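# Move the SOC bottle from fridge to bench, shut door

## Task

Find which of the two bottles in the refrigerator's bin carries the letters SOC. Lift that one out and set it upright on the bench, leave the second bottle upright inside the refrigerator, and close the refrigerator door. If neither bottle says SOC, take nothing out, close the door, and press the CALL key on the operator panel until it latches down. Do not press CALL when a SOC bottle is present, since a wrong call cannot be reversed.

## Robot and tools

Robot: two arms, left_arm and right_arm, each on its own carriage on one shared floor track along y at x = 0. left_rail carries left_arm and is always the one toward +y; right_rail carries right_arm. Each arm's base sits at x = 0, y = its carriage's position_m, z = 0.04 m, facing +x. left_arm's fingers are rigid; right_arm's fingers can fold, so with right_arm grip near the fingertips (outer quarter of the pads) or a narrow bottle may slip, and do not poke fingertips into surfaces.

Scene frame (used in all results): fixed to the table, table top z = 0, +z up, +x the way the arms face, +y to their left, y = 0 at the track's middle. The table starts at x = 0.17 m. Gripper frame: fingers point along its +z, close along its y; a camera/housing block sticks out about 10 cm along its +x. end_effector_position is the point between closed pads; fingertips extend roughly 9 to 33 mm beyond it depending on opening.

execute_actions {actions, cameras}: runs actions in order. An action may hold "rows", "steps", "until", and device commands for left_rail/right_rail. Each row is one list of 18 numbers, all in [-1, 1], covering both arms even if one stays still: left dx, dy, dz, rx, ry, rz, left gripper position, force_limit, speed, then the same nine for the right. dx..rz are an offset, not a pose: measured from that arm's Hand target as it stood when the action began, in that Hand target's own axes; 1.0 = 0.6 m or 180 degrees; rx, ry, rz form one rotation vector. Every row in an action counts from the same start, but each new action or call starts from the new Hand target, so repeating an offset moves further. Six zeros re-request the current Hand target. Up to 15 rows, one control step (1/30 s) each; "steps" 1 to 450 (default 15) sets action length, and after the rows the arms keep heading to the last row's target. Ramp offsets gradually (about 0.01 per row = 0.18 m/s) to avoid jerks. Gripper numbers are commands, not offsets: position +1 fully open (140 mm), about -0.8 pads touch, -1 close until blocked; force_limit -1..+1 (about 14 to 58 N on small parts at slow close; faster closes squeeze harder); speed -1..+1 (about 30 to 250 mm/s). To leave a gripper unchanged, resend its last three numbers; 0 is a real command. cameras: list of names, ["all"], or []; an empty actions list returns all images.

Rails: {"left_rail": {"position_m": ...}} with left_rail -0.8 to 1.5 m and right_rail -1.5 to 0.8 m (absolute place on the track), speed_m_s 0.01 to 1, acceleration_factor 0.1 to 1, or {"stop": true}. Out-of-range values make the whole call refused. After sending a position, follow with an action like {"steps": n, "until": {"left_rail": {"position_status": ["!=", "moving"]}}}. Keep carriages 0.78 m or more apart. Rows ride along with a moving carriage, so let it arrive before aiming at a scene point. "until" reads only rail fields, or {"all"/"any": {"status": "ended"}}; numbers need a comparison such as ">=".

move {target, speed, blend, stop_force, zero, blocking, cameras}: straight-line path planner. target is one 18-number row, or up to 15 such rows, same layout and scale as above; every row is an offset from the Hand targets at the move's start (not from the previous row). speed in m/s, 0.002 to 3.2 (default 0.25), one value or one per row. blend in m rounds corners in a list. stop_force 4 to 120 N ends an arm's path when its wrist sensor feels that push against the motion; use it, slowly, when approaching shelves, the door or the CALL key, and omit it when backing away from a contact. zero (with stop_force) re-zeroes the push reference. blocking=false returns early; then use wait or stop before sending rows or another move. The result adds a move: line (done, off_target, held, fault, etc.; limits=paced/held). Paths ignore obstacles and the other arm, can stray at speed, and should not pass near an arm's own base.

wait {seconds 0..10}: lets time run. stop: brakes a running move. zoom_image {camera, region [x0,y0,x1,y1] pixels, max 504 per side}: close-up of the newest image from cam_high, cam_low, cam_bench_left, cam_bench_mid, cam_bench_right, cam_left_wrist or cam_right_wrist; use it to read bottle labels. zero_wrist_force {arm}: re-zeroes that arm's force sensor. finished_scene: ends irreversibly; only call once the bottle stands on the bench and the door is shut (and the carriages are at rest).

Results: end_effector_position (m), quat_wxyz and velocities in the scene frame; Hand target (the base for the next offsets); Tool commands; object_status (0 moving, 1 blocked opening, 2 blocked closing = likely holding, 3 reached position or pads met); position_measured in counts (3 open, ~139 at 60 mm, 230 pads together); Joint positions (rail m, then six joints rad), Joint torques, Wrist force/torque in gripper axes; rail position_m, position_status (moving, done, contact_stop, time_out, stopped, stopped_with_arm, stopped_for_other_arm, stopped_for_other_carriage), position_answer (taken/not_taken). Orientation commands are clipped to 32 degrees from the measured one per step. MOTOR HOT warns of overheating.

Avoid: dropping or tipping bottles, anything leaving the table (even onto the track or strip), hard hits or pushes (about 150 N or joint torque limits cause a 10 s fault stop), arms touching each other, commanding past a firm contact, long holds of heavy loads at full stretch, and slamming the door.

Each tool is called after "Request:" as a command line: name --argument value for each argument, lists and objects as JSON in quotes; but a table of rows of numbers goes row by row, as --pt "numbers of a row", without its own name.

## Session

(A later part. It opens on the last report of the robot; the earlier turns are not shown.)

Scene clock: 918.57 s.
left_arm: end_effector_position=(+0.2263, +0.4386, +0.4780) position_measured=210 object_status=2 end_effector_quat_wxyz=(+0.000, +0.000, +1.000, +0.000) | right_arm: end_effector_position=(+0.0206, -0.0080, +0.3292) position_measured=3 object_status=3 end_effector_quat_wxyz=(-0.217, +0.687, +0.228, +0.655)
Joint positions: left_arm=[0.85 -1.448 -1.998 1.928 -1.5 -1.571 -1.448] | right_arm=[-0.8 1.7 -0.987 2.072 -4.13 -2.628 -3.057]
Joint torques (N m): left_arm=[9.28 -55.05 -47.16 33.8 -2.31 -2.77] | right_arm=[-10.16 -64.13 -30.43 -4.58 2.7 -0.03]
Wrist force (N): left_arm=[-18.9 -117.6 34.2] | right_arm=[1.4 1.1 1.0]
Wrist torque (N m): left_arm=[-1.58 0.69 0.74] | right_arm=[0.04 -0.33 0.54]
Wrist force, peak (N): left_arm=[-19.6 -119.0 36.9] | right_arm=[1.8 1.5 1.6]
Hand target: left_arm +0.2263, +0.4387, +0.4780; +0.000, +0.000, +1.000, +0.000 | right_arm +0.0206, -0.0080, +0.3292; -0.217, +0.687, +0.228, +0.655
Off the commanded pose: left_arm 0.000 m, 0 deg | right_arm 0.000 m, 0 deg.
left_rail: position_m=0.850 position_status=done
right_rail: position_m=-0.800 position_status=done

Request:
execute_actions --actions '[{"rows": [[0,-0.0008,0,0,0,0,-1,1,-1, 0,0,0,0,0,0,1,1,1],[0,-0.0016,0,0,0,0,-1,1,-1, 0,0,0,0,0,0,1,1,1]], "steps": 45}]' --cameras '["cam_left_wrist"]'

Request:
zoom_image --camera "cam_left_wrist" --region '[220, 150, 460, 400]'

Scene clock: 930.70 s.
left_arm: end_effector_position=(+0.2263, +0.4378, +0.4780) position_measured=210 object_status=2 end_effector_quat_wxyz=(+0.000, +0.000, +1.000, +0.000) | right_arm: end_effector_position=(+0.0206, -0.0080, +0.3292) position_measured=3 object_status=3 end_effector_quat_wxyz=(-0.217, +0.687, +0.228, +0.655)
Joint positions: left_arm=[0.85 -1.448 -1.997 1.927 -1.501 -1.571 -1.448] | right_arm=[-0.8 1.7 -0.987 2.072 -4.13 -2.628 -3.057]
Joint torques (N m): left_arm=[-1.47 -30.65 -47.46 19.36 -2.22 -2.73] | right_arm=[-8.66 -66.8 -29.24 -4.58 2.82 0.14]
Wrist force (N): left_arm=[-12.1 -81.8 18.6] | right_arm=[1.9 1.1 1.5]
Wrist torque (N m): left_arm=[-0.71 0.40 0.50] | right_arm=[0.05 -0.45 0.54]
Wrist force, peak (N): left_arm=[-19.4 -121.0 37.6] | right_arm=[1.9 1.6 1.4]
Hand target: left_arm +0.2263, +0.4378, +0.4780; +0.000, +0.000, +1.000, +0.000 | right_arm +0.0206, -0.0080, +0.3292; -0.217, +0.687, +0.228, +0.655
Off the commanded pose: left_arm 0.000 m, 0 deg | right_arm 0.000 m, 0 deg.
left_rail: position_m=0.850 position_status=done
right_rail: position_m=-0.800 position_status=done
camera_calibration:
cam_left_wrist: T_world_to_cam=[[-0.0134459, 0.999209, 0.037427, -0.456641], [0.956665, 0.00196666, 0.291183, -0.345372], [0.290879, 0.0397203, -0.955935, 0.551669], [0, 0, 0, 1]] pos_world=[0.163796, 0.435046, 0.645017]
Images, in order (width x height): cam_left_wrist 672x504.

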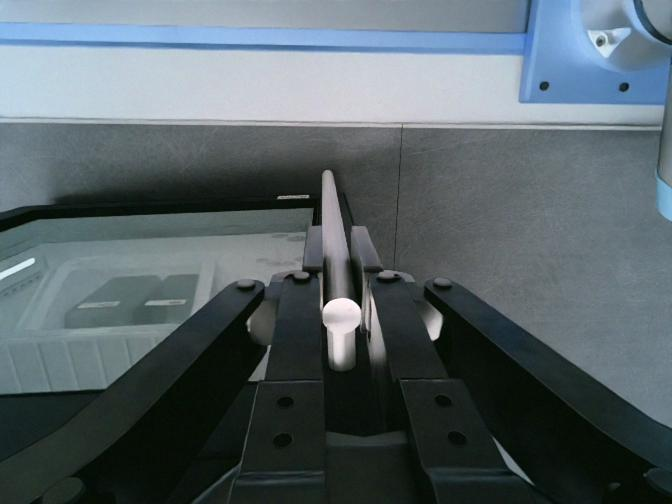

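Scaled by 2.016 from the camera's 672x504 image, which has a finer 960x720 frame.

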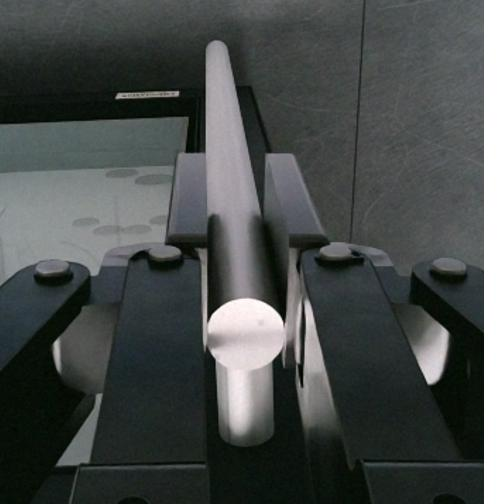

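Request:
execute_actions --actions '[{"rows": [[0,-0.001,0,0,0,0,-1,1,-1, 0,0,0,0,0,0,1,1,1],[0,-0.002,0,0,0,0,-1,1,-1, 0,0,0,0,0,0,1,1,1],[0,-0.003,0,0,0,0,-1,1,-1, 0,0,0,0,0,0,1,1,1]], "steps": 45}]'

Scene clock: 940.77 s.
left_arm: end_effector_position=(+0.2263, +0.4360, +0.4780) position_measured=210 object_status=2 end_effector_quat_wxyz=(+0.000, +0.000, +1.000, +0.000) | right_arm: end_effector_position=(+0.0206, -0.0080, +0.3292) position_measured=3 object_status=3 end_effector_quat_wxyz=(-0.217, +0.687, +0.228, +0.655)
Joint positions: left_arm=[0.85 -1.449 -1.994 1.925 -1.502 -1.571 -1.449] | right_arm=[-0.8 1.7 -0.987 2.072 -4.13 -2.628 -3.057]
Joint torques (N m): left_arm=[-13.6 2.23 -43.72 -1.6 -1.09 -1.93] | right_arm=[-9.65 -66.27 -30.09 -4.5 2.87 0.56]
Wrist force (N): left_arm=[3.7 -6.6 -19.8] | right_arm=[1.9 1.2 1.3]
Wrist torque (N m): left_arm=[0.14 -0.23 -0.09] | right_arm=[0.08 -0.43 0.54]
Wrist force, peak (N): left_arm=[-12.0 -82.5 18.7] | right_arm=[2.0 1.5 1.3]
Hand target: left_arm +0.2263, +0.4360, +0.4780; +0.000, +0.000, +1.000, +0.000 | right_arm +0.0206, -0.0080, +0.3292; -0.217, +0.687, +0.228, +0.655
Off the commanded pose: left_arm 0.000 m, 0 deg | right_arm 0.000 m, 0 deg.
left_rail: position_m=0.850 position_status=done
right_rail: position_m=-0.800 position_status=done

Request:
execute_actions --actions '[{"right_rail": {"position_m": -1.3}, "rows": [[0,0,0,0,0,0,-0.98,1,-1, 0,0,0,0,0,0,1,1,1]], "steps": 90, "until": {"right_rail": {"position_status": ["!=", "moving"]}}}, {"rows": [[0,0,0,0,0,0,-0.98,1,-1, 0,0,0,0,0,0,1,1,1]], "steps": 30}]' --cameras '["cam_right_wrist"]'

Scene clock: 955.90 s.
left_arm: end_effector_position=(+0.2263, +0.4360, +0.4780) position_measured=210 object_status=2 end_effector_quat_wxyz=(+0.000, +0.000, +1.000, +0.000) | right_arm: end_effector_position=(+0.0206, -0.5080, +0.3292) position_measured=3 object_status=3 end_effector_quat_wxyz=(-0.217, +0.687, +0.228, +0.655)
Joint positions: left_arm=[0.85 -1.449 -1.994 1.925 -1.502 -1.571 -1.449] | right_arm=[-1.3 1.7 -0.987 2.072 -4.13 -2.628 -3.057]
Joint torques (N m): left_arm=[-14.19 2.09 -25.38 -1.74 0.46 0.01] | right_arm=[4.53 -89.43 -17.73 -2.77 -1.21 0.63]
Wrist force (N): left_arm=[3.9 -6.2 -19.4] | right_arm=[1.3 0.9 1.1]
Wrist torque (N m): left_arm=[0.18 -0.30 -0.09] | right_arm=[0.00 -0.31 0.54]
Wrist force, peak (N): left_arm=[4.0 -5.8 -21.1] | right_arm=[1.8 0.1 2.4]
Hand target: left_arm +0.2263, +0.4360, +0.4780; +0.000, +0.000, +1.000, +0.000 | right_arm +0.0206, -0.5080, +0.3292; -0.217, +0.687, +0.228, +0.655
Off the commanded pose: left_arm 0.000 m, 0 deg | right_arm 0.000 m, 0 deg.
left_rail: position_m=0.850 position_status=done
right_rail: position_m=-1.300 position_status=done
camera_calibration:
cam_right_wrist: T_world_to_cam=[[0.576607, -0.816712, -0.0224998, -0.411207], [-0.354638, -0.225379, -0.907434, 0.184713], [0.736041, 0.531212, -0.419592, 0.575349], [0, 0, 0, 1]] pos_world=[-0.120869, -0.59984, 0.399774]
Images, in order (width x height): cam_right_wrist 672x504.

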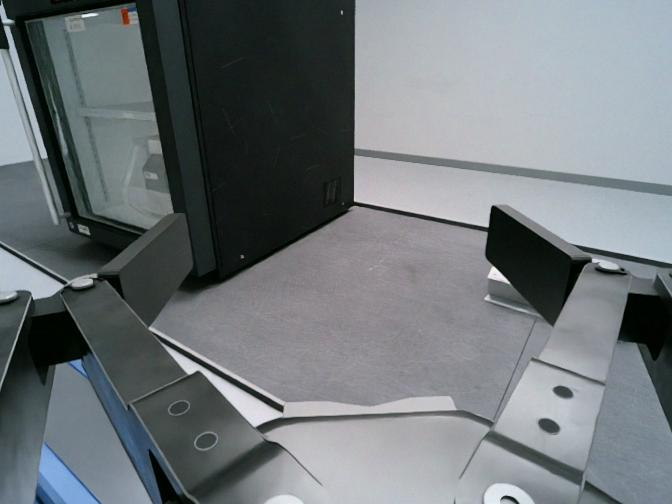

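Request:
move --target '[0.0368,-0.0063,0,0,0,-0.0167,-0.98,1,-1, 0,0,0,0,0,0,1,1,1]' --speed 0.04 --cameras '["cam_left_wrist"]'

Scene clock: 1002.97 s.
left_arm: end_effector_position=(+0.2042, +0.4322, +0.4780) position_measured=210 object_status=2 end_effector_quat_wxyz=(+0.000, -0.026, +1.000, +0.000) | right_arm: end_effector_position=(+0.0206, -0.5080, +0.3292) position_measured=3 object_status=3 end_effector_quat_wxyz=(-0.217, +0.687, +0.228, +0.655)
Joint positions: left_arm=[0.85 -1.5 -2.007 1.932 -1.496 -1.571 -1.552] | right_arm=[-1.3 1.7 -0.987 2.072 -4.13 -2.628 -3.057]
Joint torques (N m): left_arm=[-10.3 -35.51 -25.75 12.87 0.75 -3.07] | right_arm=[4.31 -88.31 -15.58 -0.23 -2.93 0.47]
Wrist force (N): left_arm=[-8.5 -45.9 1.2] | right_arm=[1.5 1.1 0.9]
Wrist torque (N m): left_arm=[-0.35 0.19 0.27] | right_arm=[0.06 -0.35 0.54]
Wrist force, peak (N): left_arm=[-8.4 -46.0 0.3] | right_arm=[1.9 1.4 1.5]
Hand target: left_arm +0.2042, +0.4322, +0.4780; +0.000, -0.026, +1.000, +0.000 | right_arm +0.0206, -0.5080, +0.3292; -0.217, +0.687, +0.228, +0.655
Off the commanded pose: left_arm 0.000 m, 0 deg | right_arm 0.000 m, 0 deg.
left_rail: position_m=0.850 position_status=done
right_rail: position_m=-1.300 position_status=done
move: done
camera_calibration:
cam_left_wrist: T_world_to_cam=[[-0.0657169, 0.997137, 0.0374098, -0.439689], [0.955281, 0.0520377, 0.291084, -0.345531], [0.288304, 0.054866, -0.955966, 0.55231], [0, 0, 0, 1]] pos_world=[0.141951, 0.426108, 0.645017]
Images, in order (width x height): cam_left_wrist 672x504.

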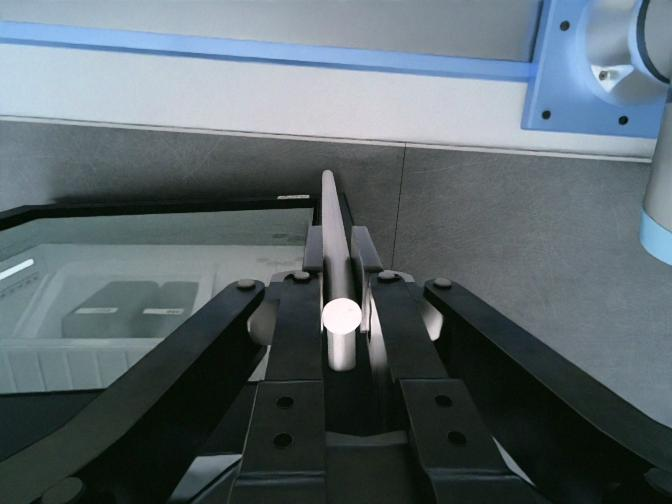

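Request:
move --target '[0.0369,-0.00975,0,0,0,-0.0167,-0.98,1,-1, 0,0,0,0,0,0,1,1,1]' --speed 0.04

Scene clock: 1017.33 s.
left_arm: end_effector_position=(+0.1824, +0.4253, +0.4780) position_measured=210 object_status=2 end_effector_quat_wxyz=(+0.000, -0.052, +0.999, +0.000) | right_arm: end_effector_position=(+0.0206, -0.5080, +0.3292) position_measured=3 object_status=3 end_effector_quat_wxyz=(-0.217, +0.687, +0.228, +0.655)
Joint positions: left_arm=[0.85 -1.552 -2.012 1.935 -1.494 -1.571 -1.656] | right_arm=[-1.3 1.7 -0.987 2.072 -4.13 -2.628 -3.057]
Joint torques (N m): left_arm=[-15.01 -13.13 -25.47 -2.07 2.12 -2.57] | right_arm=[4.97 -89.07 -16.17 -0.46 -3.03 0.79]
Wrist force (N): left_arm=[7.0 -3.2 -19.4] | right_arm=[1.2 0.9 1.0]
Wrist torque (N m): left_arm=[-0.75 -1.75 -0.06] | right_arm=[0.01 -0.30 0.54]
Wrist force, peak (N): left_arm=[-9.6 -51.0 3.7] | right_arm=[1.7 1.5 1.6]
Hand target: left_arm +0.1824, +0.4253, +0.4780; +0.000, -0.052, +0.999, +0.000 | right_arm +0.0206, -0.5080, +0.3292; -0.217, +0.687, +0.228, +0.655
Off the commanded pose: left_arm 0.000 m, 0 deg | right_arm 0.000 m, 0 deg.
left_rail: position_m=0.850 position_status=done
right_rail: position_m=-1.300 position_status=done
move: done

Request:
move --pt "0.0367 -0.0080 0 0 0 -0.0167 -0.98 1 -1 0 0 0 0 0 0 1 1 1" --pt "0.0731 -0.0180 0 0 0 -0.0333 -0.98 1 -1 0 0 0 0 0 0 1 1 1" --pt "0.1206 -0.0342 0 0 0 -0.0556 -0.98 1 -1 0 0 0 0 0 0 1 1 1" --pt "0.1669 -0.0536 0 0 0 -0.0778 -0.98 1 -1 0 0 0 0 0 0 1 1 1" --speed 0.07 --blend 0.01

Scene clock: 1057.57 s.
left_arm: end_effector_position=(+0.0862, +0.3828, +0.4780) position_measured=210 object_status=2 end_effector_quat_wxyz=(+0.000, -0.174, +0.985, +0.000) | right_arm: end_effector_position=(+0.0206, -0.5080, +0.3292) position_measured=3 object_status=3 end_effector_quat_wxyz=(-0.217, +0.687, +0.228, +0.655)
Joint positions: left_arm=[0.85 -1.764 -1.988 1.922 -1.505 -1.571 -2.113] | right_arm=[-1.3 1.7 -0.987 2.072 -4.13 -2.628 -3.057]
Joint torques (N m): left_arm=[-10.5 23.63 -43.49 -16.8 13.89 -1.79] | right_arm=[3.71 -88.15 -15.59 -0.22 -2.91 0.98]
Wrist force (N): left_arm=[15.6 49.1 -41.5] | right_arm=[1.2 1.3 1.4]
Wrist torque (N m): left_arm=[-0.36 -1.88 -0.31] | right_arm=[0.09 -0.30 0.54]
Wrist force, peak (N): left_arm=[16.2 52.9 -43.5] | right_arm=[2.0 1.2 1.7]
Hand target: left_arm +0.0862, +0.3828, +0.4780; +0.000, -0.174, +0.985, +0.000 | right_arm +0.0206, -0.5080, +0.3292; -0.217, +0.687, +0.228, +0.655
Off the commanded pose: left_arm 0.000 m, 0 deg | right_arm 0.000 m, 0 deg.
left_rail: position_m=0.850 position_status=done
right_rail: position_m=-1.300 position_status=done
move: done

Request:
move --pt "0.0497 -0.0086 0 0 0 -0.0217 -0.98 1 -1 0 0 0 0 0 0 1 1 1" --pt "0.0993 -0.02275 0 0 0 -0.0439 -0.98 1 -1 0 0 0 0 0 0 1 1 1" --pt "0.1478 -0.0405 0 0 0 -0.0661 -0.98 1 -1 0 0 0 0 0 0 1 1 1" --pt "0.1950 -0.0615 0 0 0 -0.0883 -0.98 1 -1 0 0 0 0 0 0 1 1 1" --pt "0.2405 -0.0857 0 0 0 -0.1106 -0.98 1 -1 0 0 0 0 0 0 1 1 1" --pt "0.2843 -0.1131 0 0 0 -0.1328 -0.98 1 -1 0 0 0 0 0 0 1 1 1" --speed 0.08 --blend 0.01 --cameras '["cam_left_wrist", "cam_right_wrist", "cam_bench_mid"]'

Scene clock: 1106.03 s.
left_arm: end_effector_position=(-0.0509, +0.2607, +0.4780) position_measured=210 object_status=2 end_effector_quat_wxyz=(+0.000, -0.374, +0.927, +0.000) | right_arm: end_effector_position=(+0.0206, -0.5080, +0.3292) position_measured=3 object_status=3 end_effector_quat_wxyz=(-0.217, +0.687, +0.228, +0.655)
Joint positions: left_arm=[0.85 -1.956 -1.778 1.781 -1.574 -1.571 -2.722] | right_arm=[-1.3 1.7 -0.987 2.072 -4.13 -2.628 -3.057]
Joint torques (N m): left_arm=[4.01 1.55 -39.55 -6.8 15.61 -2.11] | right_arm=[5.67 -88.75 -15.55 -0.26 -3.01 1.01]
Wrist force (N): left_arm=[13.4 36.0 -35.2] | right_arm=[1.5 1.0 0.9]
Wrist torque (N m): left_arm=[-0.70 -1.45 -0.18] | right_arm=[0.03 -0.36 0.54]
Wrist force, peak (N): left_arm=[15.9 50.3 -43.5] | right_arm=[2.1 0.9 1.7]
Hand target: left_arm -0.0509, +0.2606, +0.4780; +0.000, -0.374, +0.927, +0.000 | right_arm +0.0206, -0.5080, +0.3292; -0.217, +0.687, +0.228, +0.655
Off the commanded pose: left_arm 0.000 m, 0 deg | right_arm 0.000 m, 0 deg.
left_rail: position_m=0.850 position_status=done
right_rail: position_m=-1.300 position_status=done
move: done
camera_calibration:
cam_left_wrist: T_world_to_cam=[[-0.702755, 0.710453, 0.0373272, -0.24305], [0.687756, 0.665008, 0.291131, -0.266418], [0.182012, 0.230266, -0.955955, 0.584109], [0, 0, 0, 1]] pos_world=[-0.0938887, 0.215345, 0.645017]
cam_right_wrist: T_world_to_cam=[[0.576607, -0.816712, -0.0224998, -0.411207], [-0.354638, -0.225379, -0.907434, 0.184713], [0.736041, 0.531212, -0.419592, 0.575349], [0, 0, 0, 1]] pos_world=[-0.120869, -0.59984, 0.399774]
Images, in order (width x height): cam_bench_mid 672x504, cam_left_wrist 672x504, cam_right_wrist 672x504.

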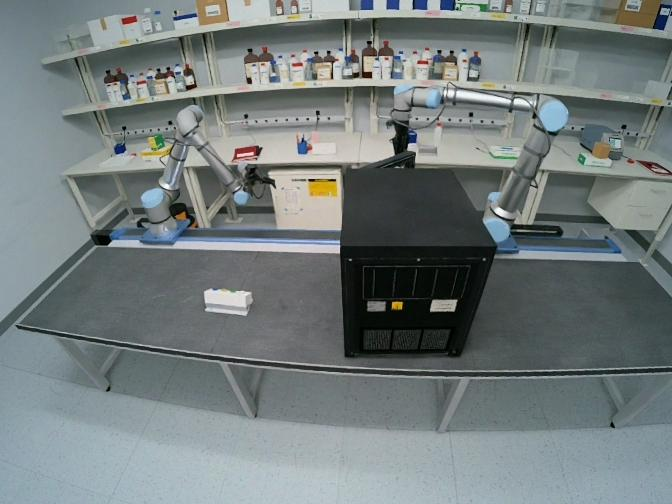

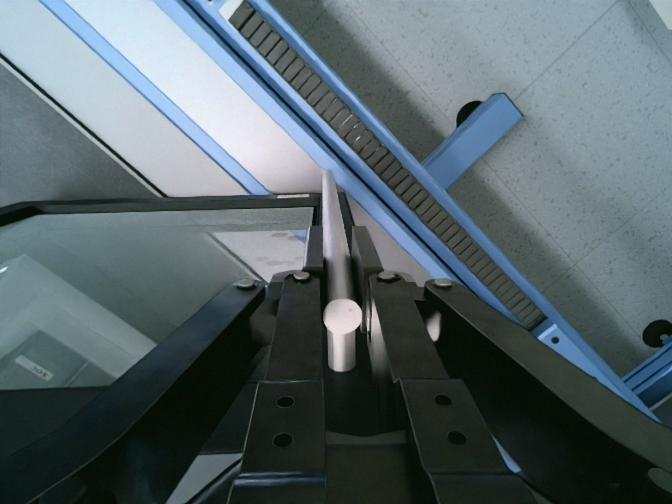

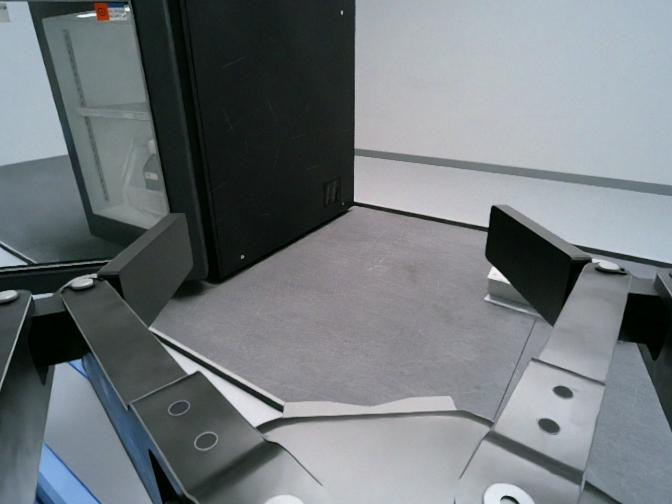

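Request:
move --pt "0.0641 -0.0120 0 0 0 -0.0278 -0.98 1 -1 0 0 0 0 0 0 1 1 1" --pt "0.1264 -0.0314 0 0 0 -0.0556 -0.98 1 -1 0 0 0 0 0 0 1 1 1" --pt "0.1869 -0.0561 0 0 0 -0.0833 -0.98 1 -1 0 0 0 0 0 0 1 1 1" --pt "0.2449 -0.0860 0 0 0 -0.1111 -0.98 1 -1 0 0 0 0 0 0 1 1 1" --pt "0.3002 -0.1208 0 0 0 -0.1389 -0.98 1 -1 0 0 0 0 0 0 1 1 1" --pt "0.3522 -0.1604 0 0 0 -0.1667 -0.98 1 -1 0 0 0 0 0 0 1 1 1" --pt "0.4005 -0.2043 0 0 0 -0.1944 -0.98 1 -1 0 0 0 0 0 0 1 1 1" --speed 0.08 --blend 0.01

Scene clock: 1163.97 s.
left_arm: end_effector_position=(-0.1389, +0.0057, +0.4780) position_measured=210 object_status=2 end_effector_quat_wxyz=(+0.000, -0.635, +0.772, +0.000) | right_arm: end_effector_position=(+0.0206, -0.5080, +0.3292) position_measured=3 object_status=3 end_effector_quat_wxyz=(-0.217, +0.687, +0.228, +0.655)
Joint positions: left_arm=[0.85 -1.939 -1.33 1.325 -1.566 -1.571 -3.316] | right_arm=[-1.3 1.7 -0.987 2.072 -4.13 -2.628 -3.057]
Joint torques (N m): left_arm=[-3.05 -34.73 -40.74 -0.53 -0.05 -1.77] | right_arm=[5.1 -87.69 -15.75 -0.12 -2.96 1.38]
Wrist force (N): left_arm=[5.6 -16.1 -32.9] | right_arm=[1.6 1.1 1.0]
Wrist torque (N m): left_arm=[-1.63 -1.64 0.15] | right_arm=[0.05 -0.36 0.54]
Wrist force, peak (N): left_arm=[13.5 40.1 -36.9] | right_arm=[1.7 1.3 2.1]
Hand target: left_arm -0.1389, +0.0056, +0.4780; +0.000, -0.635, +0.772, +0.000 | right_arm +0.0206, -0.5080, +0.3292; -0.217, +0.687, +0.228, +0.655
Off the commanded pose: left_arm 0.000 m, 0 deg | right_arm 0.000 m, 0 deg.
left_rail: position_m=0.850 position_status=done
right_rail: position_m=-1.300 position_status=done
move: done

Request:
move --pt "0.0636 -0.0142 0 0 0 -0.0278 -0.98 1 -1 0 0 0 0 0 0 1 1 1" --pt "0.1259 -0.0335 0 0 0 -0.0556 -0.98 1 -1 0 0 0 0 0 0 1 1 1" --pt "0.1863 -0.0582 0 0 0 -0.0833 -0.98 1 -1 0 0 0 0 0 0 1 1 1" --speed 0.08 --blend 0.01 --stop_force 40

Scene clock: 1181.97 s.
left_arm: end_effector_position=(-0.1261, -0.1108, +0.4780) position_measured=210 object_status=2 end_effector_quat_wxyz=(+0.000, +0.731, -0.683, +0.000) | right_arm: end_effector_position=(+0.0206, -0.5080, +0.3292) position_measured=3 object_status=3 end_effector_quat_wxyz=(-0.217, +0.687, +0.228, +0.655)
Joint positions: left_arm=[0.85 -1.882 -1.126 1.048 -1.492 -1.571 -3.521] | right_arm=[-1.3 1.7 -0.987 2.072 -4.13 -2.628 -3.057]
Joint torques (N m): left_arm=[-20.86 -41.15 -40.35 -3.21 -7.26 -2.54] | right_arm=[4.63 -87.86 -15.71 -0.5 -3.06 1.26]
Wrist force (N): left_arm=[3.9 -23.7 -33.8] | right_arm=[1.4 1.3 0.8]
Wrist torque (N m): left_arm=[-1.45 -1.58 0.21] | right_arm=[0.10 -0.34 0.54]
Wrist force, peak (N): left_arm=[6.4 -13.1 -40.3] | right_arm=[2.0 1.6 1.3]
Hand target: left_arm -0.1262, -0.1108, +0.4780; +0.000, +0.731, -0.683, +0.000 | right_arm +0.0206, -0.5080, +0.3292; -0.217, +0.687, +0.228, +0.655
Off the commanded pose: left_arm 0.000 m, 0 deg | right_arm 0.000 m, 0 deg.
left_rail: position_m=0.850 position_status=done
right_rail: position_m=-1.300 position_status=done
move: done

Request:
move --pt "0.0636 -0.0149 0 0 0 -0.0278 -0.98 1 -1 0 0 0 0 0 0 1 1 1" --pt "0.1258 -0.0342 0 0 0 -0.0556 -0.98 1 -1 0 0 0 0 0 0 1 1 1" --pt "0.1861 -0.0589 0 0 0 -0.0833 -0.98 1 -1 0 0 0 0 0 0 1 1 1" --speed 0.07 --blend 0.01 --stop_force 40 --cameras '["cam_left_wrist", "cam_right_wrist", "cam_high"]'

Scene clock: 1211.10 s.
left_arm: end_effector_position=(-0.0833, -0.2198, +0.4780) position_measured=210 object_status=2 end_effector_quat_wxyz=(+0.000, +0.814, -0.581, +0.000) | right_arm: end_effector_position=(+0.0206, -0.5080, +0.3292) position_measured=3 object_status=3 end_effector_quat_wxyz=(-0.217, +0.687, +0.228, +0.655)
Joint positions: left_arm=[0.85 -1.812 -0.903 0.697 -1.365 -1.571 -3.712] | right_arm=[-1.3 1.7 -0.987 2.072 -4.13 -2.628 -3.057]
Joint torques (N m): left_arm=[-23.88 -49.16 -37.63 -4.28 -6.78 -2.42] | right_arm=[5.55 -90.25 -15.7 -0.35 -3.16 1.43]
Wrist force (N): left_arm=[3.8 -24.9 -37.2] | right_arm=[1.4 1.2 1.2]
Wrist torque (N m): left_arm=[-1.67 -1.78 0.20] | right_arm=[0.07 -0.29 0.53]
Wrist force, peak (N): left_arm=[6.3 -9.9 -45.5] | right_arm=[1.9 1.3 1.6]
Hand target: left_arm -0.0833, -0.2198, +0.4780; +0.000, +0.814, -0.581, +0.000 | right_arm +0.0206, -0.5080, +0.3292; -0.217, +0.687, +0.228, +0.655
Off the commanded pose: left_arm 0.000 m, 0 deg | right_arm 0.000 m, 0 deg.
left_rail: position_m=0.850 position_status=done
right_rail: position_m=-1.300 position_status=done
move: done
camera_calibration:
cam_left_wrist: T_world_to_cam=[[-0.940974, -0.336416, 0.0373078, -0.174396], [-0.311831, 0.904478, 0.291, 0.0447972], [-0.131641, 0.26219, -0.955995, 0.681537], [0, 0, 0, 1]] pos_world=[-0.0604146, -0.27788, 0.645016]
cam_right_wrist: T_world_to_cam=[[0.576607, -0.816712, -0.0224998, -0.411207], [-0.354638, -0.225379, -0.907434, 0.184713], [0.736041, 0.531212, -0.419592, 0.575349], [0, 0, 0, 1]] pos_world=[-0.120869, -0.59984, 0.399774]
Images, in order (width x height): cam_high 672x504, cam_left_wrist 672x504, cam_right_wrist 672x504.

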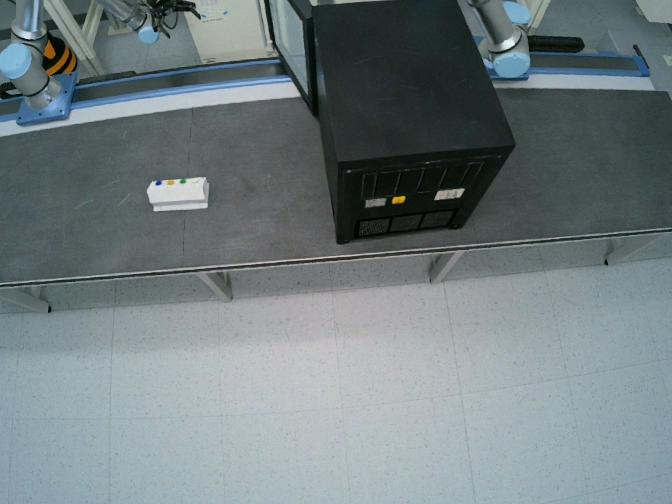

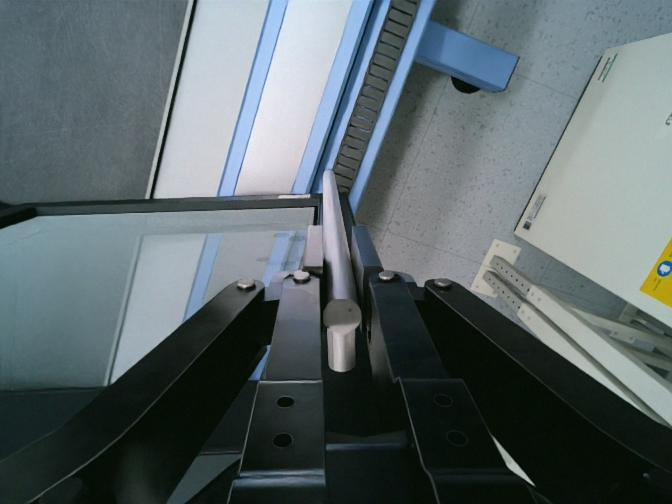

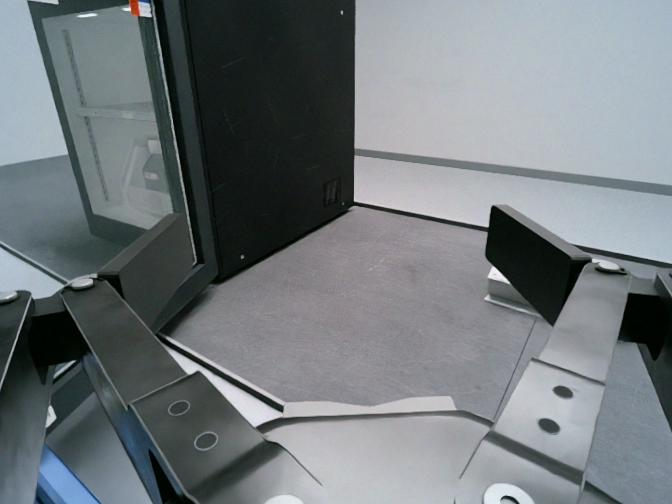

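Request:
execute_actions --actions '[{"rows": [[0,0,0,0,0,0,0.2,0,-0.6, 0,0,0,0,0,0,1,1,1]], "steps": 60}]' --cameras '["cam_left_wrist"]'

Scene clock: 1306.47 s.
left_arm: end_effector_position=(-0.0833, -0.2198, +0.4780) position_measured=104 object_status=3 end_effector_quat_wxyz=(+0.000, +0.814, -0.581, +0.000) | right_arm: end_effector_position=(+0.0206, -0.5080, +0.3292) position_measured=3 object_status=3 end_effector_quat_wxyz=(-0.217, +0.687, +0.228, +0.655)
Joint positions: left_arm=[0.85 -1.812 -0.903 0.697 -1.365 -1.571 -3.712] | right_arm=[-1.3 1.7 -0.987 2.072 -4.13 -2.628 -3.057]
Joint torques (N m): left_arm=[7.57 -107.01 -58.31 -6.83 3.28 -0.65] | right_arm=[4.56 -89.73 -16.21 -0.09 -3.08 1.54]
Wrist force (N): left_arm=[7.2 -3.3 -0.3] | right_arm=[2.1 0.9 1.4]
Wrist torque (N m): left_arm=[-0.78 -1.64 0.04] | right_arm=[0.01 -0.45 0.54]
Wrist force, peak (N): left_arm=[3.9 -26.2 -37.8] | right_arm=[1.8 1.8 1.2]
Hand target: left_arm -0.0833, -0.2198, +0.4780; +0.000, +0.814, -0.581, +0.000 | right_arm +0.0206, -0.5080, +0.3292; -0.217, +0.687, +0.228, +0.655
Off the commanded pose: left_arm 0.000 m, 0 deg | right_arm 0.000 m, 0 deg.
left_rail: position_m=0.850 position_status=done
right_rail: position_m=-1.300 position_status=done
camera_calibration:
cam_left_wrist: T_world_to_cam=[[-0.941003, -0.336331, 0.0373361, -0.174392], [-0.311742, 0.90451, 0.290997, 0.0448127], [-0.131642, 0.26219, -0.955995, 0.681537], [0, 0, 0, 1]] pos_world=[-0.0604148, -0.277879, 0.645017]
Images, in order (width x height): cam_left_wrist 672x504.

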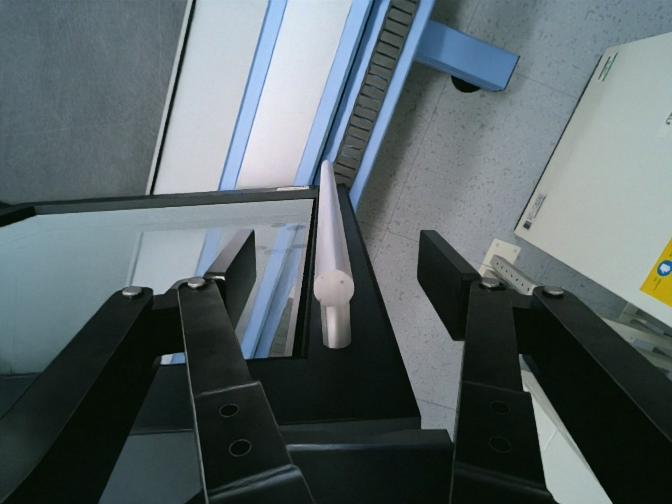

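Request:
move --pt "0 0 -0.2867 0 0 0 0.2 0 -0.6 0 0 0 0 0 0 1 1 1" --pt "-0.5448 -0.1572 -0.2867 0 0 0.2717 0.2 0 -0.6 0 0 0 0 0 0 1 1 1" --pt "-0.7065 -0.3535 -0.2033 0 0 0.5328 0.2 0 -0.6 0 0 0 0 0 0 1 1 1" --pt "-0.5297 -0.4220 0.3783 0.3343 -0.3016 0.4519 0.2 0 -0.6 0 0 0 0 0 0 1 1 1" --speed 0.45 --blend 0.06 --cameras '["cam_left_wrist", "cam_bench_mid", "cam_right_wrist", "cam_high"]'

Scene clock: 1364.30 s.
left_arm: end_effector_position=(+0.0533, +0.1629, +0.2511) position_measured=104 object_status=3 end_effector_quat_wxyz=(+0.591, -0.091, +0.799, +0.067) | right_arm: end_effector_position=(+0.0206, -0.5080, +0.3292) position_measured=3 object_status=3 end_effector_quat_wxyz=(-0.217, +0.687, +0.228, +0.655)
Joint positions: left_arm=[0.85 -2.123 -1.131 1.714 -0.993 -0.823 -2.854] | right_arm=[-1.3 1.7 -0.987 2.072 -4.13 -2.628 -3.057]
Joint torques (N m): left_arm=[8.04 -56.09 -46.85 2.69 4 -2.56] | right_arm=[4.51 -90.31 -15.83 -0.43 -2.82 1.32]
Wrist force (N): left_arm=[4.5 -2.5 2.1] | right_arm=[1.3 1.1 1.6]
Wrist torque (N m): left_arm=[-0.18 -1.66 0.42] | right_arm=[0.05 -0.32 0.54]
Wrist force, peak (N): left_arm=[7.6 -4.7 -5.4] | right_arm=[2.1 1.5 1.3]
Hand target: left_arm +0.0533, +0.1629, +0.2510; +0.591, -0.091, +0.799, +0.067 | right_arm +0.0206, -0.5080, +0.3292; -0.217, +0.687, +0.228, +0.655
Off the commanded pose: left_arm 0.000 m, 0 deg | right_arm 0.000 m, 0 deg.
left_rail: position_m=0.850 position_status=done
right_rail: position_m=-1.300 position_status=done
move: done
camera_calibration:
cam_left_wrist: T_world_to_cam=[[-0.263781, 0.96458, -0.00206861, -0.146782], [0.00121431, 0.00247664, 0.999996, -0.240455], [0.964582, 0.263777, -0.00182459, 0.0840256], [0, 0, 0, 1]] pos_world=[-0.119476, 0.120015, 0.240304]
cam_right_wrist: T_world_to_cam=[[0.576607, -0.816712, -0.0224998, -0.411207], [-0.354638, -0.225379, -0.907434, 0.184713], [0.736041, 0.531212, -0.419592, 0.575349], [0, 0, 0, 1]] pos_world=[-0.120869, -0.59984, 0.399774]
Images, in order (width x height): cam_high 672x504, cam_bench_mid 672x504, cam_left_wrist 672x504, cam_right_wrist 672x504.

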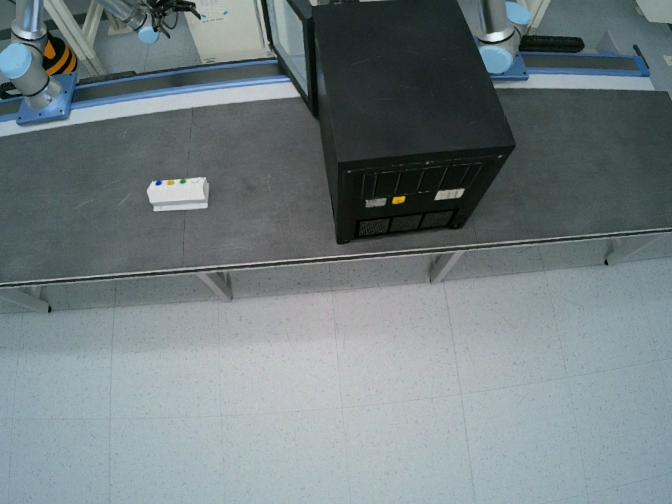

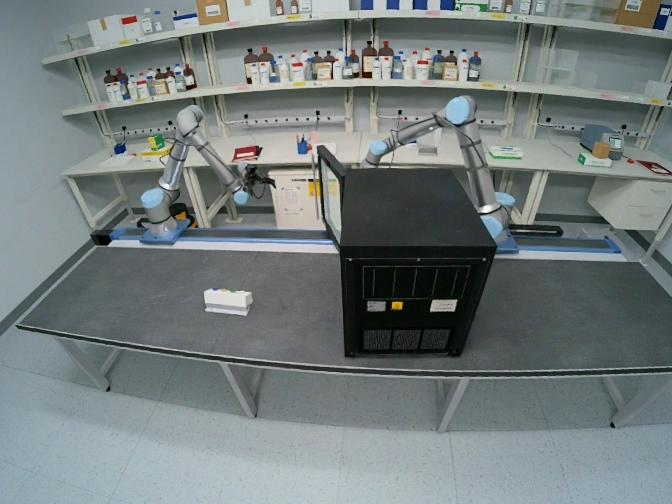

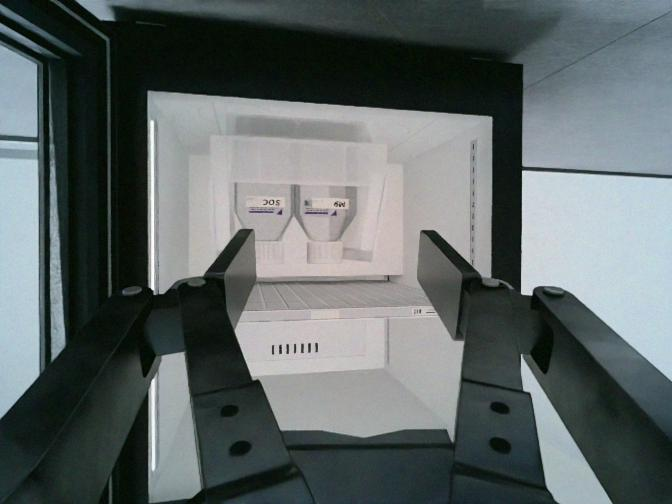

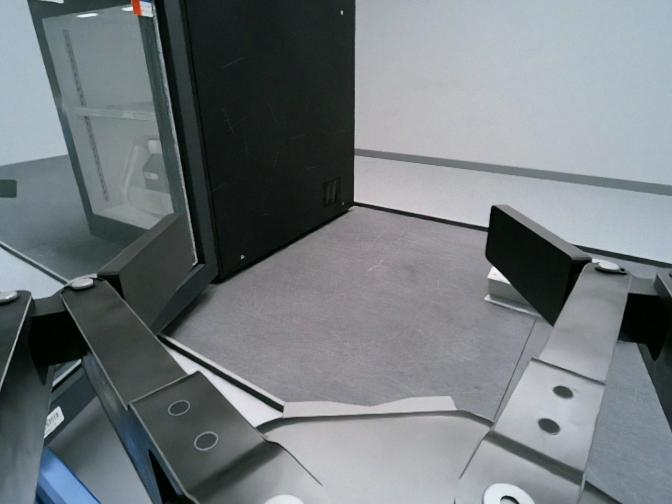

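Request:
zoom_image --camera "cam_left_wrist" --region '[180, 110, 420, 290]'

Request:
zoom_image --camera "cam_left_wrist" --region '[230, 170, 370, 275]'

Request:
zoom_image --camera "cam_left_wrist" --region '[100, 40, 540, 470]'

Scaled by 2.100 from the camera's 672x504 image, which has a finer 960x720 frame.

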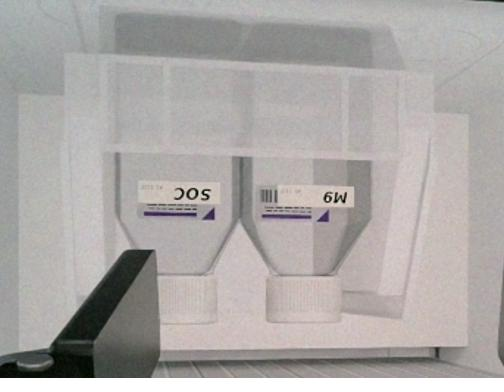

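Scaled by 3.600 from the camera's 672x504 image, which has a finer 960x720 frame.

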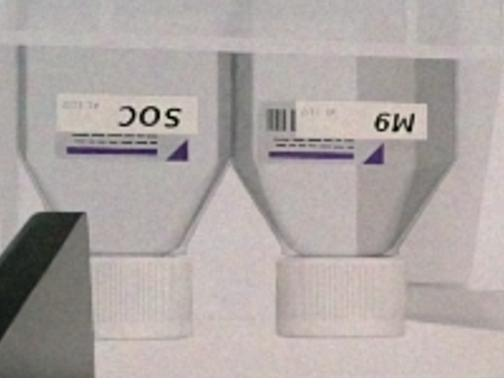

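Scaled by 1.145 from the camera's 672x504 image, which has a finer 960x720 frame.

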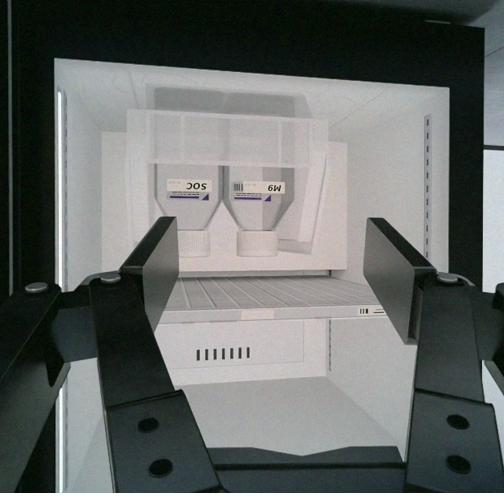

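Request:
move --target '[-0.0392,-0.0562,0.2425,0,0,0,1,0,0, 0,0,0,0,0,0,1,1,1]' --speed 0.2 --cameras '["cam_left_wrist"]'

Request:
zoom_image --camera "cam_left_wrist" --region '[150, 60, 450, 290]'

Scene clock: 1515.93 s.
left_arm: end_effector_position=(+0.2031, +0.1630, +0.2310) position_measured=3 object_status=3 end_effector_quat_wxyz=(+0.591, -0.091, +0.799, +0.067) | right_arm: end_effector_position=(+0.0206, -0.5080, +0.3292) position_measured=3 object_status=3 end_effector_quat_wxyz=(-0.217, +0.687, +0.228, +0.655)
Joint positions: left_arm=[0.85 -1.948 -1.17 1.826 -1.15 -0.665 -2.741] | right_arm=[-1.3 1.7 -0.987 2.072 -4.13 -2.628 -3.057]
Joint torques (N m): left_arm=[7.72 -77.24 -25.4 -3.13 4.71 1.72] | right_arm=[4.63 -90.02 -16.2 -0.33 -2.84 1.3]
Wrist force (N): left_arm=[4.9 -2.3 2.3] | right_arm=[1.5 1.2 1.1]
Wrist torque (N m): left_arm=[-0.17 -1.82 0.23] | right_arm=[0.08 -0.33 0.54]
Wrist force, peak (N): left_arm=[4.8 -2.7 4.3] | right_arm=[2.0 1.4 1.7]
Hand target: left_arm +0.2032, +0.1630, +0.2310; +0.591, -0.091, +0.799, +0.067 | right_arm +0.0206, -0.5080, +0.3292; -0.217, +0.687, +0.228, +0.655
Off the commanded pose: left_arm 0.000 m, 0 deg | right_arm 0.000 m, 0 deg.
left_rail: position_m=0.850 position_status=done
right_rail: position_m=-1.300 position_status=done
move: done
camera_calibration:
cam_left_wrist: T_world_to_cam=[[-0.263781, 0.964581, -0.00199912, -0.107421], [0.00103921, 0.00235671, 0.999997, -0.220419], [0.964582, 0.263778, -0.00162406, -0.0605763], [0, 0, 0, 1]] pos_world=[0.0303241, 0.120115, 0.220105]
Images, in order (width x height): cam_left_wrist 672x504.

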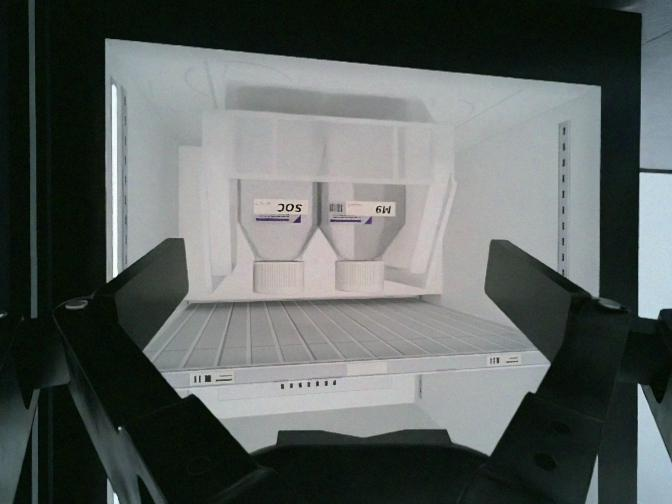

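Scaled by 1.680 from the camera's 672x504 image, which has a finer 960x720 frame.

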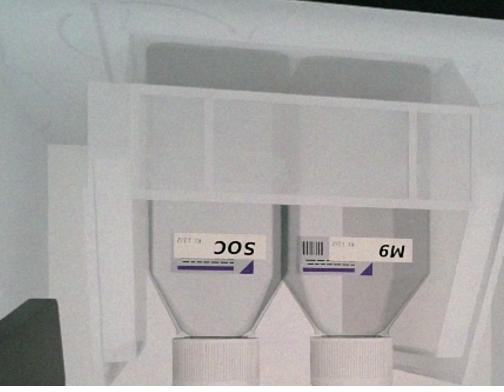

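Request:
zoom_image --camera "cam_left_wrist" --region '[170, 90, 330, 210]'

Request:
zoom_image --camera "cam_left_wrist" --region '[310, 90, 470, 210]'

Request:
zoom_image --camera "cam_left_wrist" --region '[190, 190, 330, 310]'

Request:
zoom_image --camera "cam_left_wrist" --region '[310, 190, 470, 310]'

Scaled by 3.150 from the camera's 672x504 image, which has a finer 960x720 frame.

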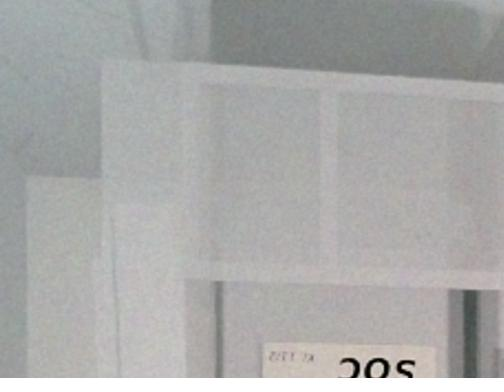

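Scaled by 3.150 from the camera's 672x504 image, which has a finer 960x720 frame.

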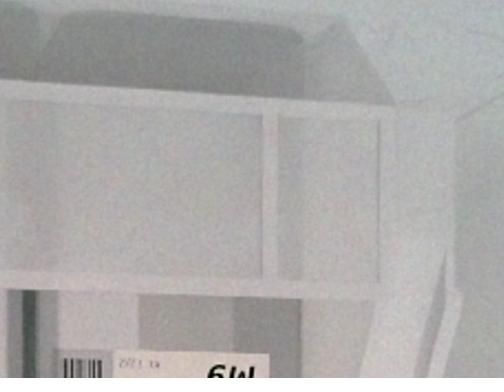

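Scaled by 3.600 from the camera's 672x504 image, which has a finer 960x720 frame.

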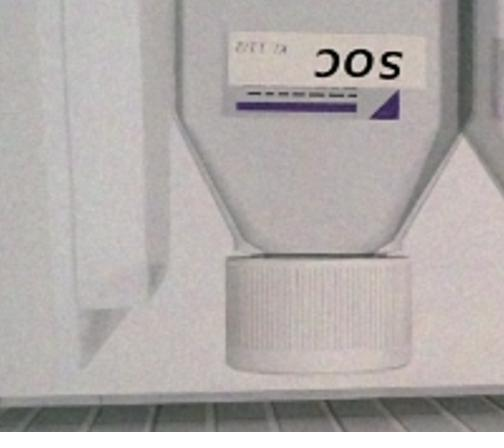

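Scaled by 3.150 from the camera's 672x504 image, which has a finer 960x720 frame.

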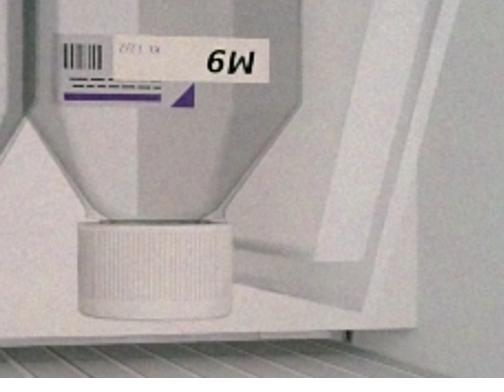

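Request:
move --target '[0.0567,-0.0063,0.0998,0,0,0,1,0,0, 0,0,0,0,0,0,1,1,1]' --speed 0.2 --cameras '["cam_left_wrist"]'

Request:
zoom_image --camera "cam_left_wrist" --region '[120, 60, 340, 330]'

Request:
move --target '[-0.1748,0.0074,-0.1409,0,0,0,1,0,0, 0,0,0,0,0,0,1,1,1]' --speed 0.25 --cameras '["cam_left_wrist"]'

Request:
zoom_image --camera "cam_left_wrist" --region '[150, 60, 450, 330]'

Scene clock: 1754.70 s.
left_arm: end_effector_position=(+0.2501, +0.1699, +0.1809) position_measured=3 object_status=3 end_effector_quat_wxyz=(+0.591, -0.091, +0.799, +0.067) | right_arm: end_effector_position=(+0.0206, -0.5080, +0.3292) position_measured=3 object_status=3 end_effector_quat_wxyz=(-0.217, +0.687, +0.228, +0.655)
Joint positions: left_arm=[0.85 -1.892 -1.134 1.889 -1.286 -0.616 -2.695] | right_arm=[-1.3 1.7 -0.987 2.072 -4.13 -2.628 -3.057]
Joint torques (N m): left_arm=[7.94 -55.43 -22.86 -2.86 4.29 1.3] | right_arm=[4.82 -88.43 -15.84 -0.17 -2.97 1.33]
Wrist force (N): left_arm=[4.8 -2.7 2.2] | right_arm=[1.5 1.4 1.1]
Wrist torque (N m): left_arm=[-0.27 -1.79 0.23] | right_arm=[0.13 -0.35 0.54]
Wrist force, peak (N): left_arm=[5.9 -2.7 3.7] | right_arm=[1.8 1.3 1.6]
Hand target: left_arm +0.2501, +0.1699, +0.1809; +0.591, -0.091, +0.799, +0.067 | right_arm +0.0206, -0.5080, +0.3292; -0.217, +0.687, +0.228, +0.655
Off the commanded pose: left_arm 0.000 m, 0 deg | right_arm 0.000 m, 0 deg.
left_rail: position_m=0.850 position_status=done
right_rail: position_m=-1.300 position_status=done
move: done
camera_calibration:
cam_left_wrist: T_world_to_cam=[[-0.263781, 0.96458, -0.00199836, -0.101876], [0.00113587, 0.00238235, 0.999997, -0.170495], [0.964582, 0.263778, -0.00172406, -0.107822], [0, 0, 0, 1]] pos_world=[0.0773241, 0.127115, 0.170105]
Images, in order (width x height): cam_left_wrist 672x504.

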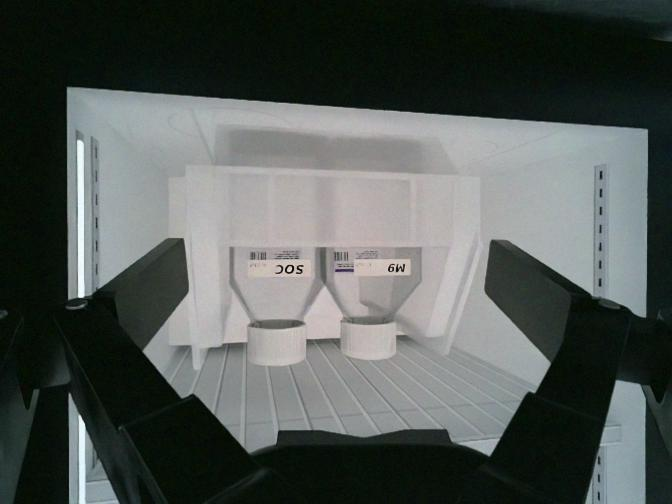

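Scaled by 1.867 from the camera's 672x504 image, which has a finer 960x720 frame.

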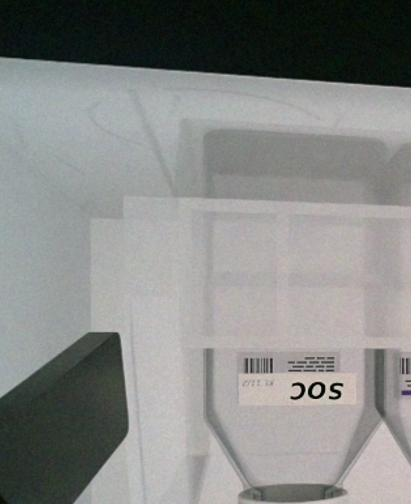

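Scene clock: 1755.80 s.
left_arm: end_effector_position=(+0.2003, +0.1630, +0.3059) position_measured=3 object_status=3 end_effector_quat_wxyz=(+0.591, -0.091, +0.799, +0.067) | right_arm: end_effector_position=(+0.0206, -0.5080, +0.3292) position_measured=3 object_status=3 end_effector_quat_wxyz=(-0.217, +0.687, +0.228, +0.655)
Joint positions: left_arm=[0.85 -1.952 -1.239 1.769 -1.021 -0.669 -2.744] | right_arm=[-1.3 1.7 -0.987 2.072 -4.13 -2.628 -3.057]
Joint torques (N m): left_arm=[-15.47 -74.32 -47.78 1.44 -2.22 -2.17] | right_arm=[4.57 -90.38 -16.34 -0.03 -3.09 1.39]
Wrist force (N): left_arm=[4.6 -2.4 2.2] | right_arm=[1.5 1.2 1.4]
Wrist torque (N m): left_arm=[-0.19 -1.73 0.42] | right_arm=[0.09 -0.32 0.55]
Wrist force, peak (N): left_arm=[6.9 -2.8 3.8] | right_arm=[1.7 1.4 1.6]
Hand target: left_arm +0.2002, +0.1630, +0.3059; +0.591, -0.091, +0.799, +0.067 | right_arm +0.0206, -0.5080, +0.3292; -0.217, +0.687, +0.228, +0.655
Off the commanded pose: left_arm 0.000 m, 0 deg | right_arm 0.000 m, 0 deg.
left_rail: position_m=0.850 position_status=done
right_rail: position_m=-1.300 position_status=done
move: done
camera_calibration:
cam_left_wrist: T_world_to_cam=[[-0.263781, 0.96458, -0.00199836, -0.10801], [0.00113587, 0.00238235, 0.999997, -0.295321], [0.964582, 0.263778, -0.00172406, -0.0577243], [0, 0, 0, 1]] pos_world=[0.0275241, 0.120115, 0.295005]
Images, in order (width x height): cam_left_wrist 672x504.

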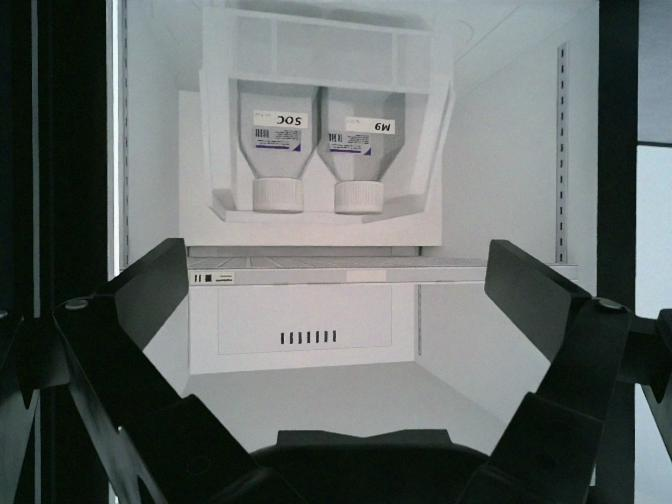

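Scaled by 1.680 from the camera's 672x504 image, which has a finer 960x720 frame.

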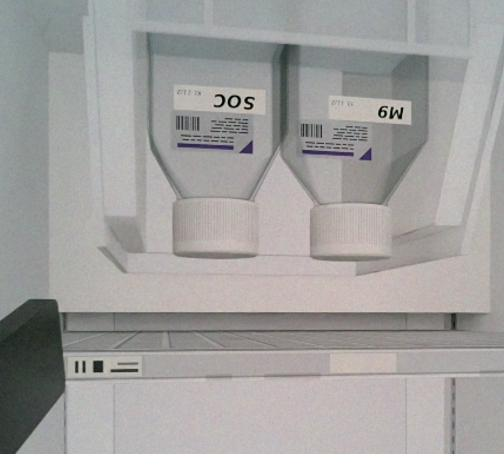

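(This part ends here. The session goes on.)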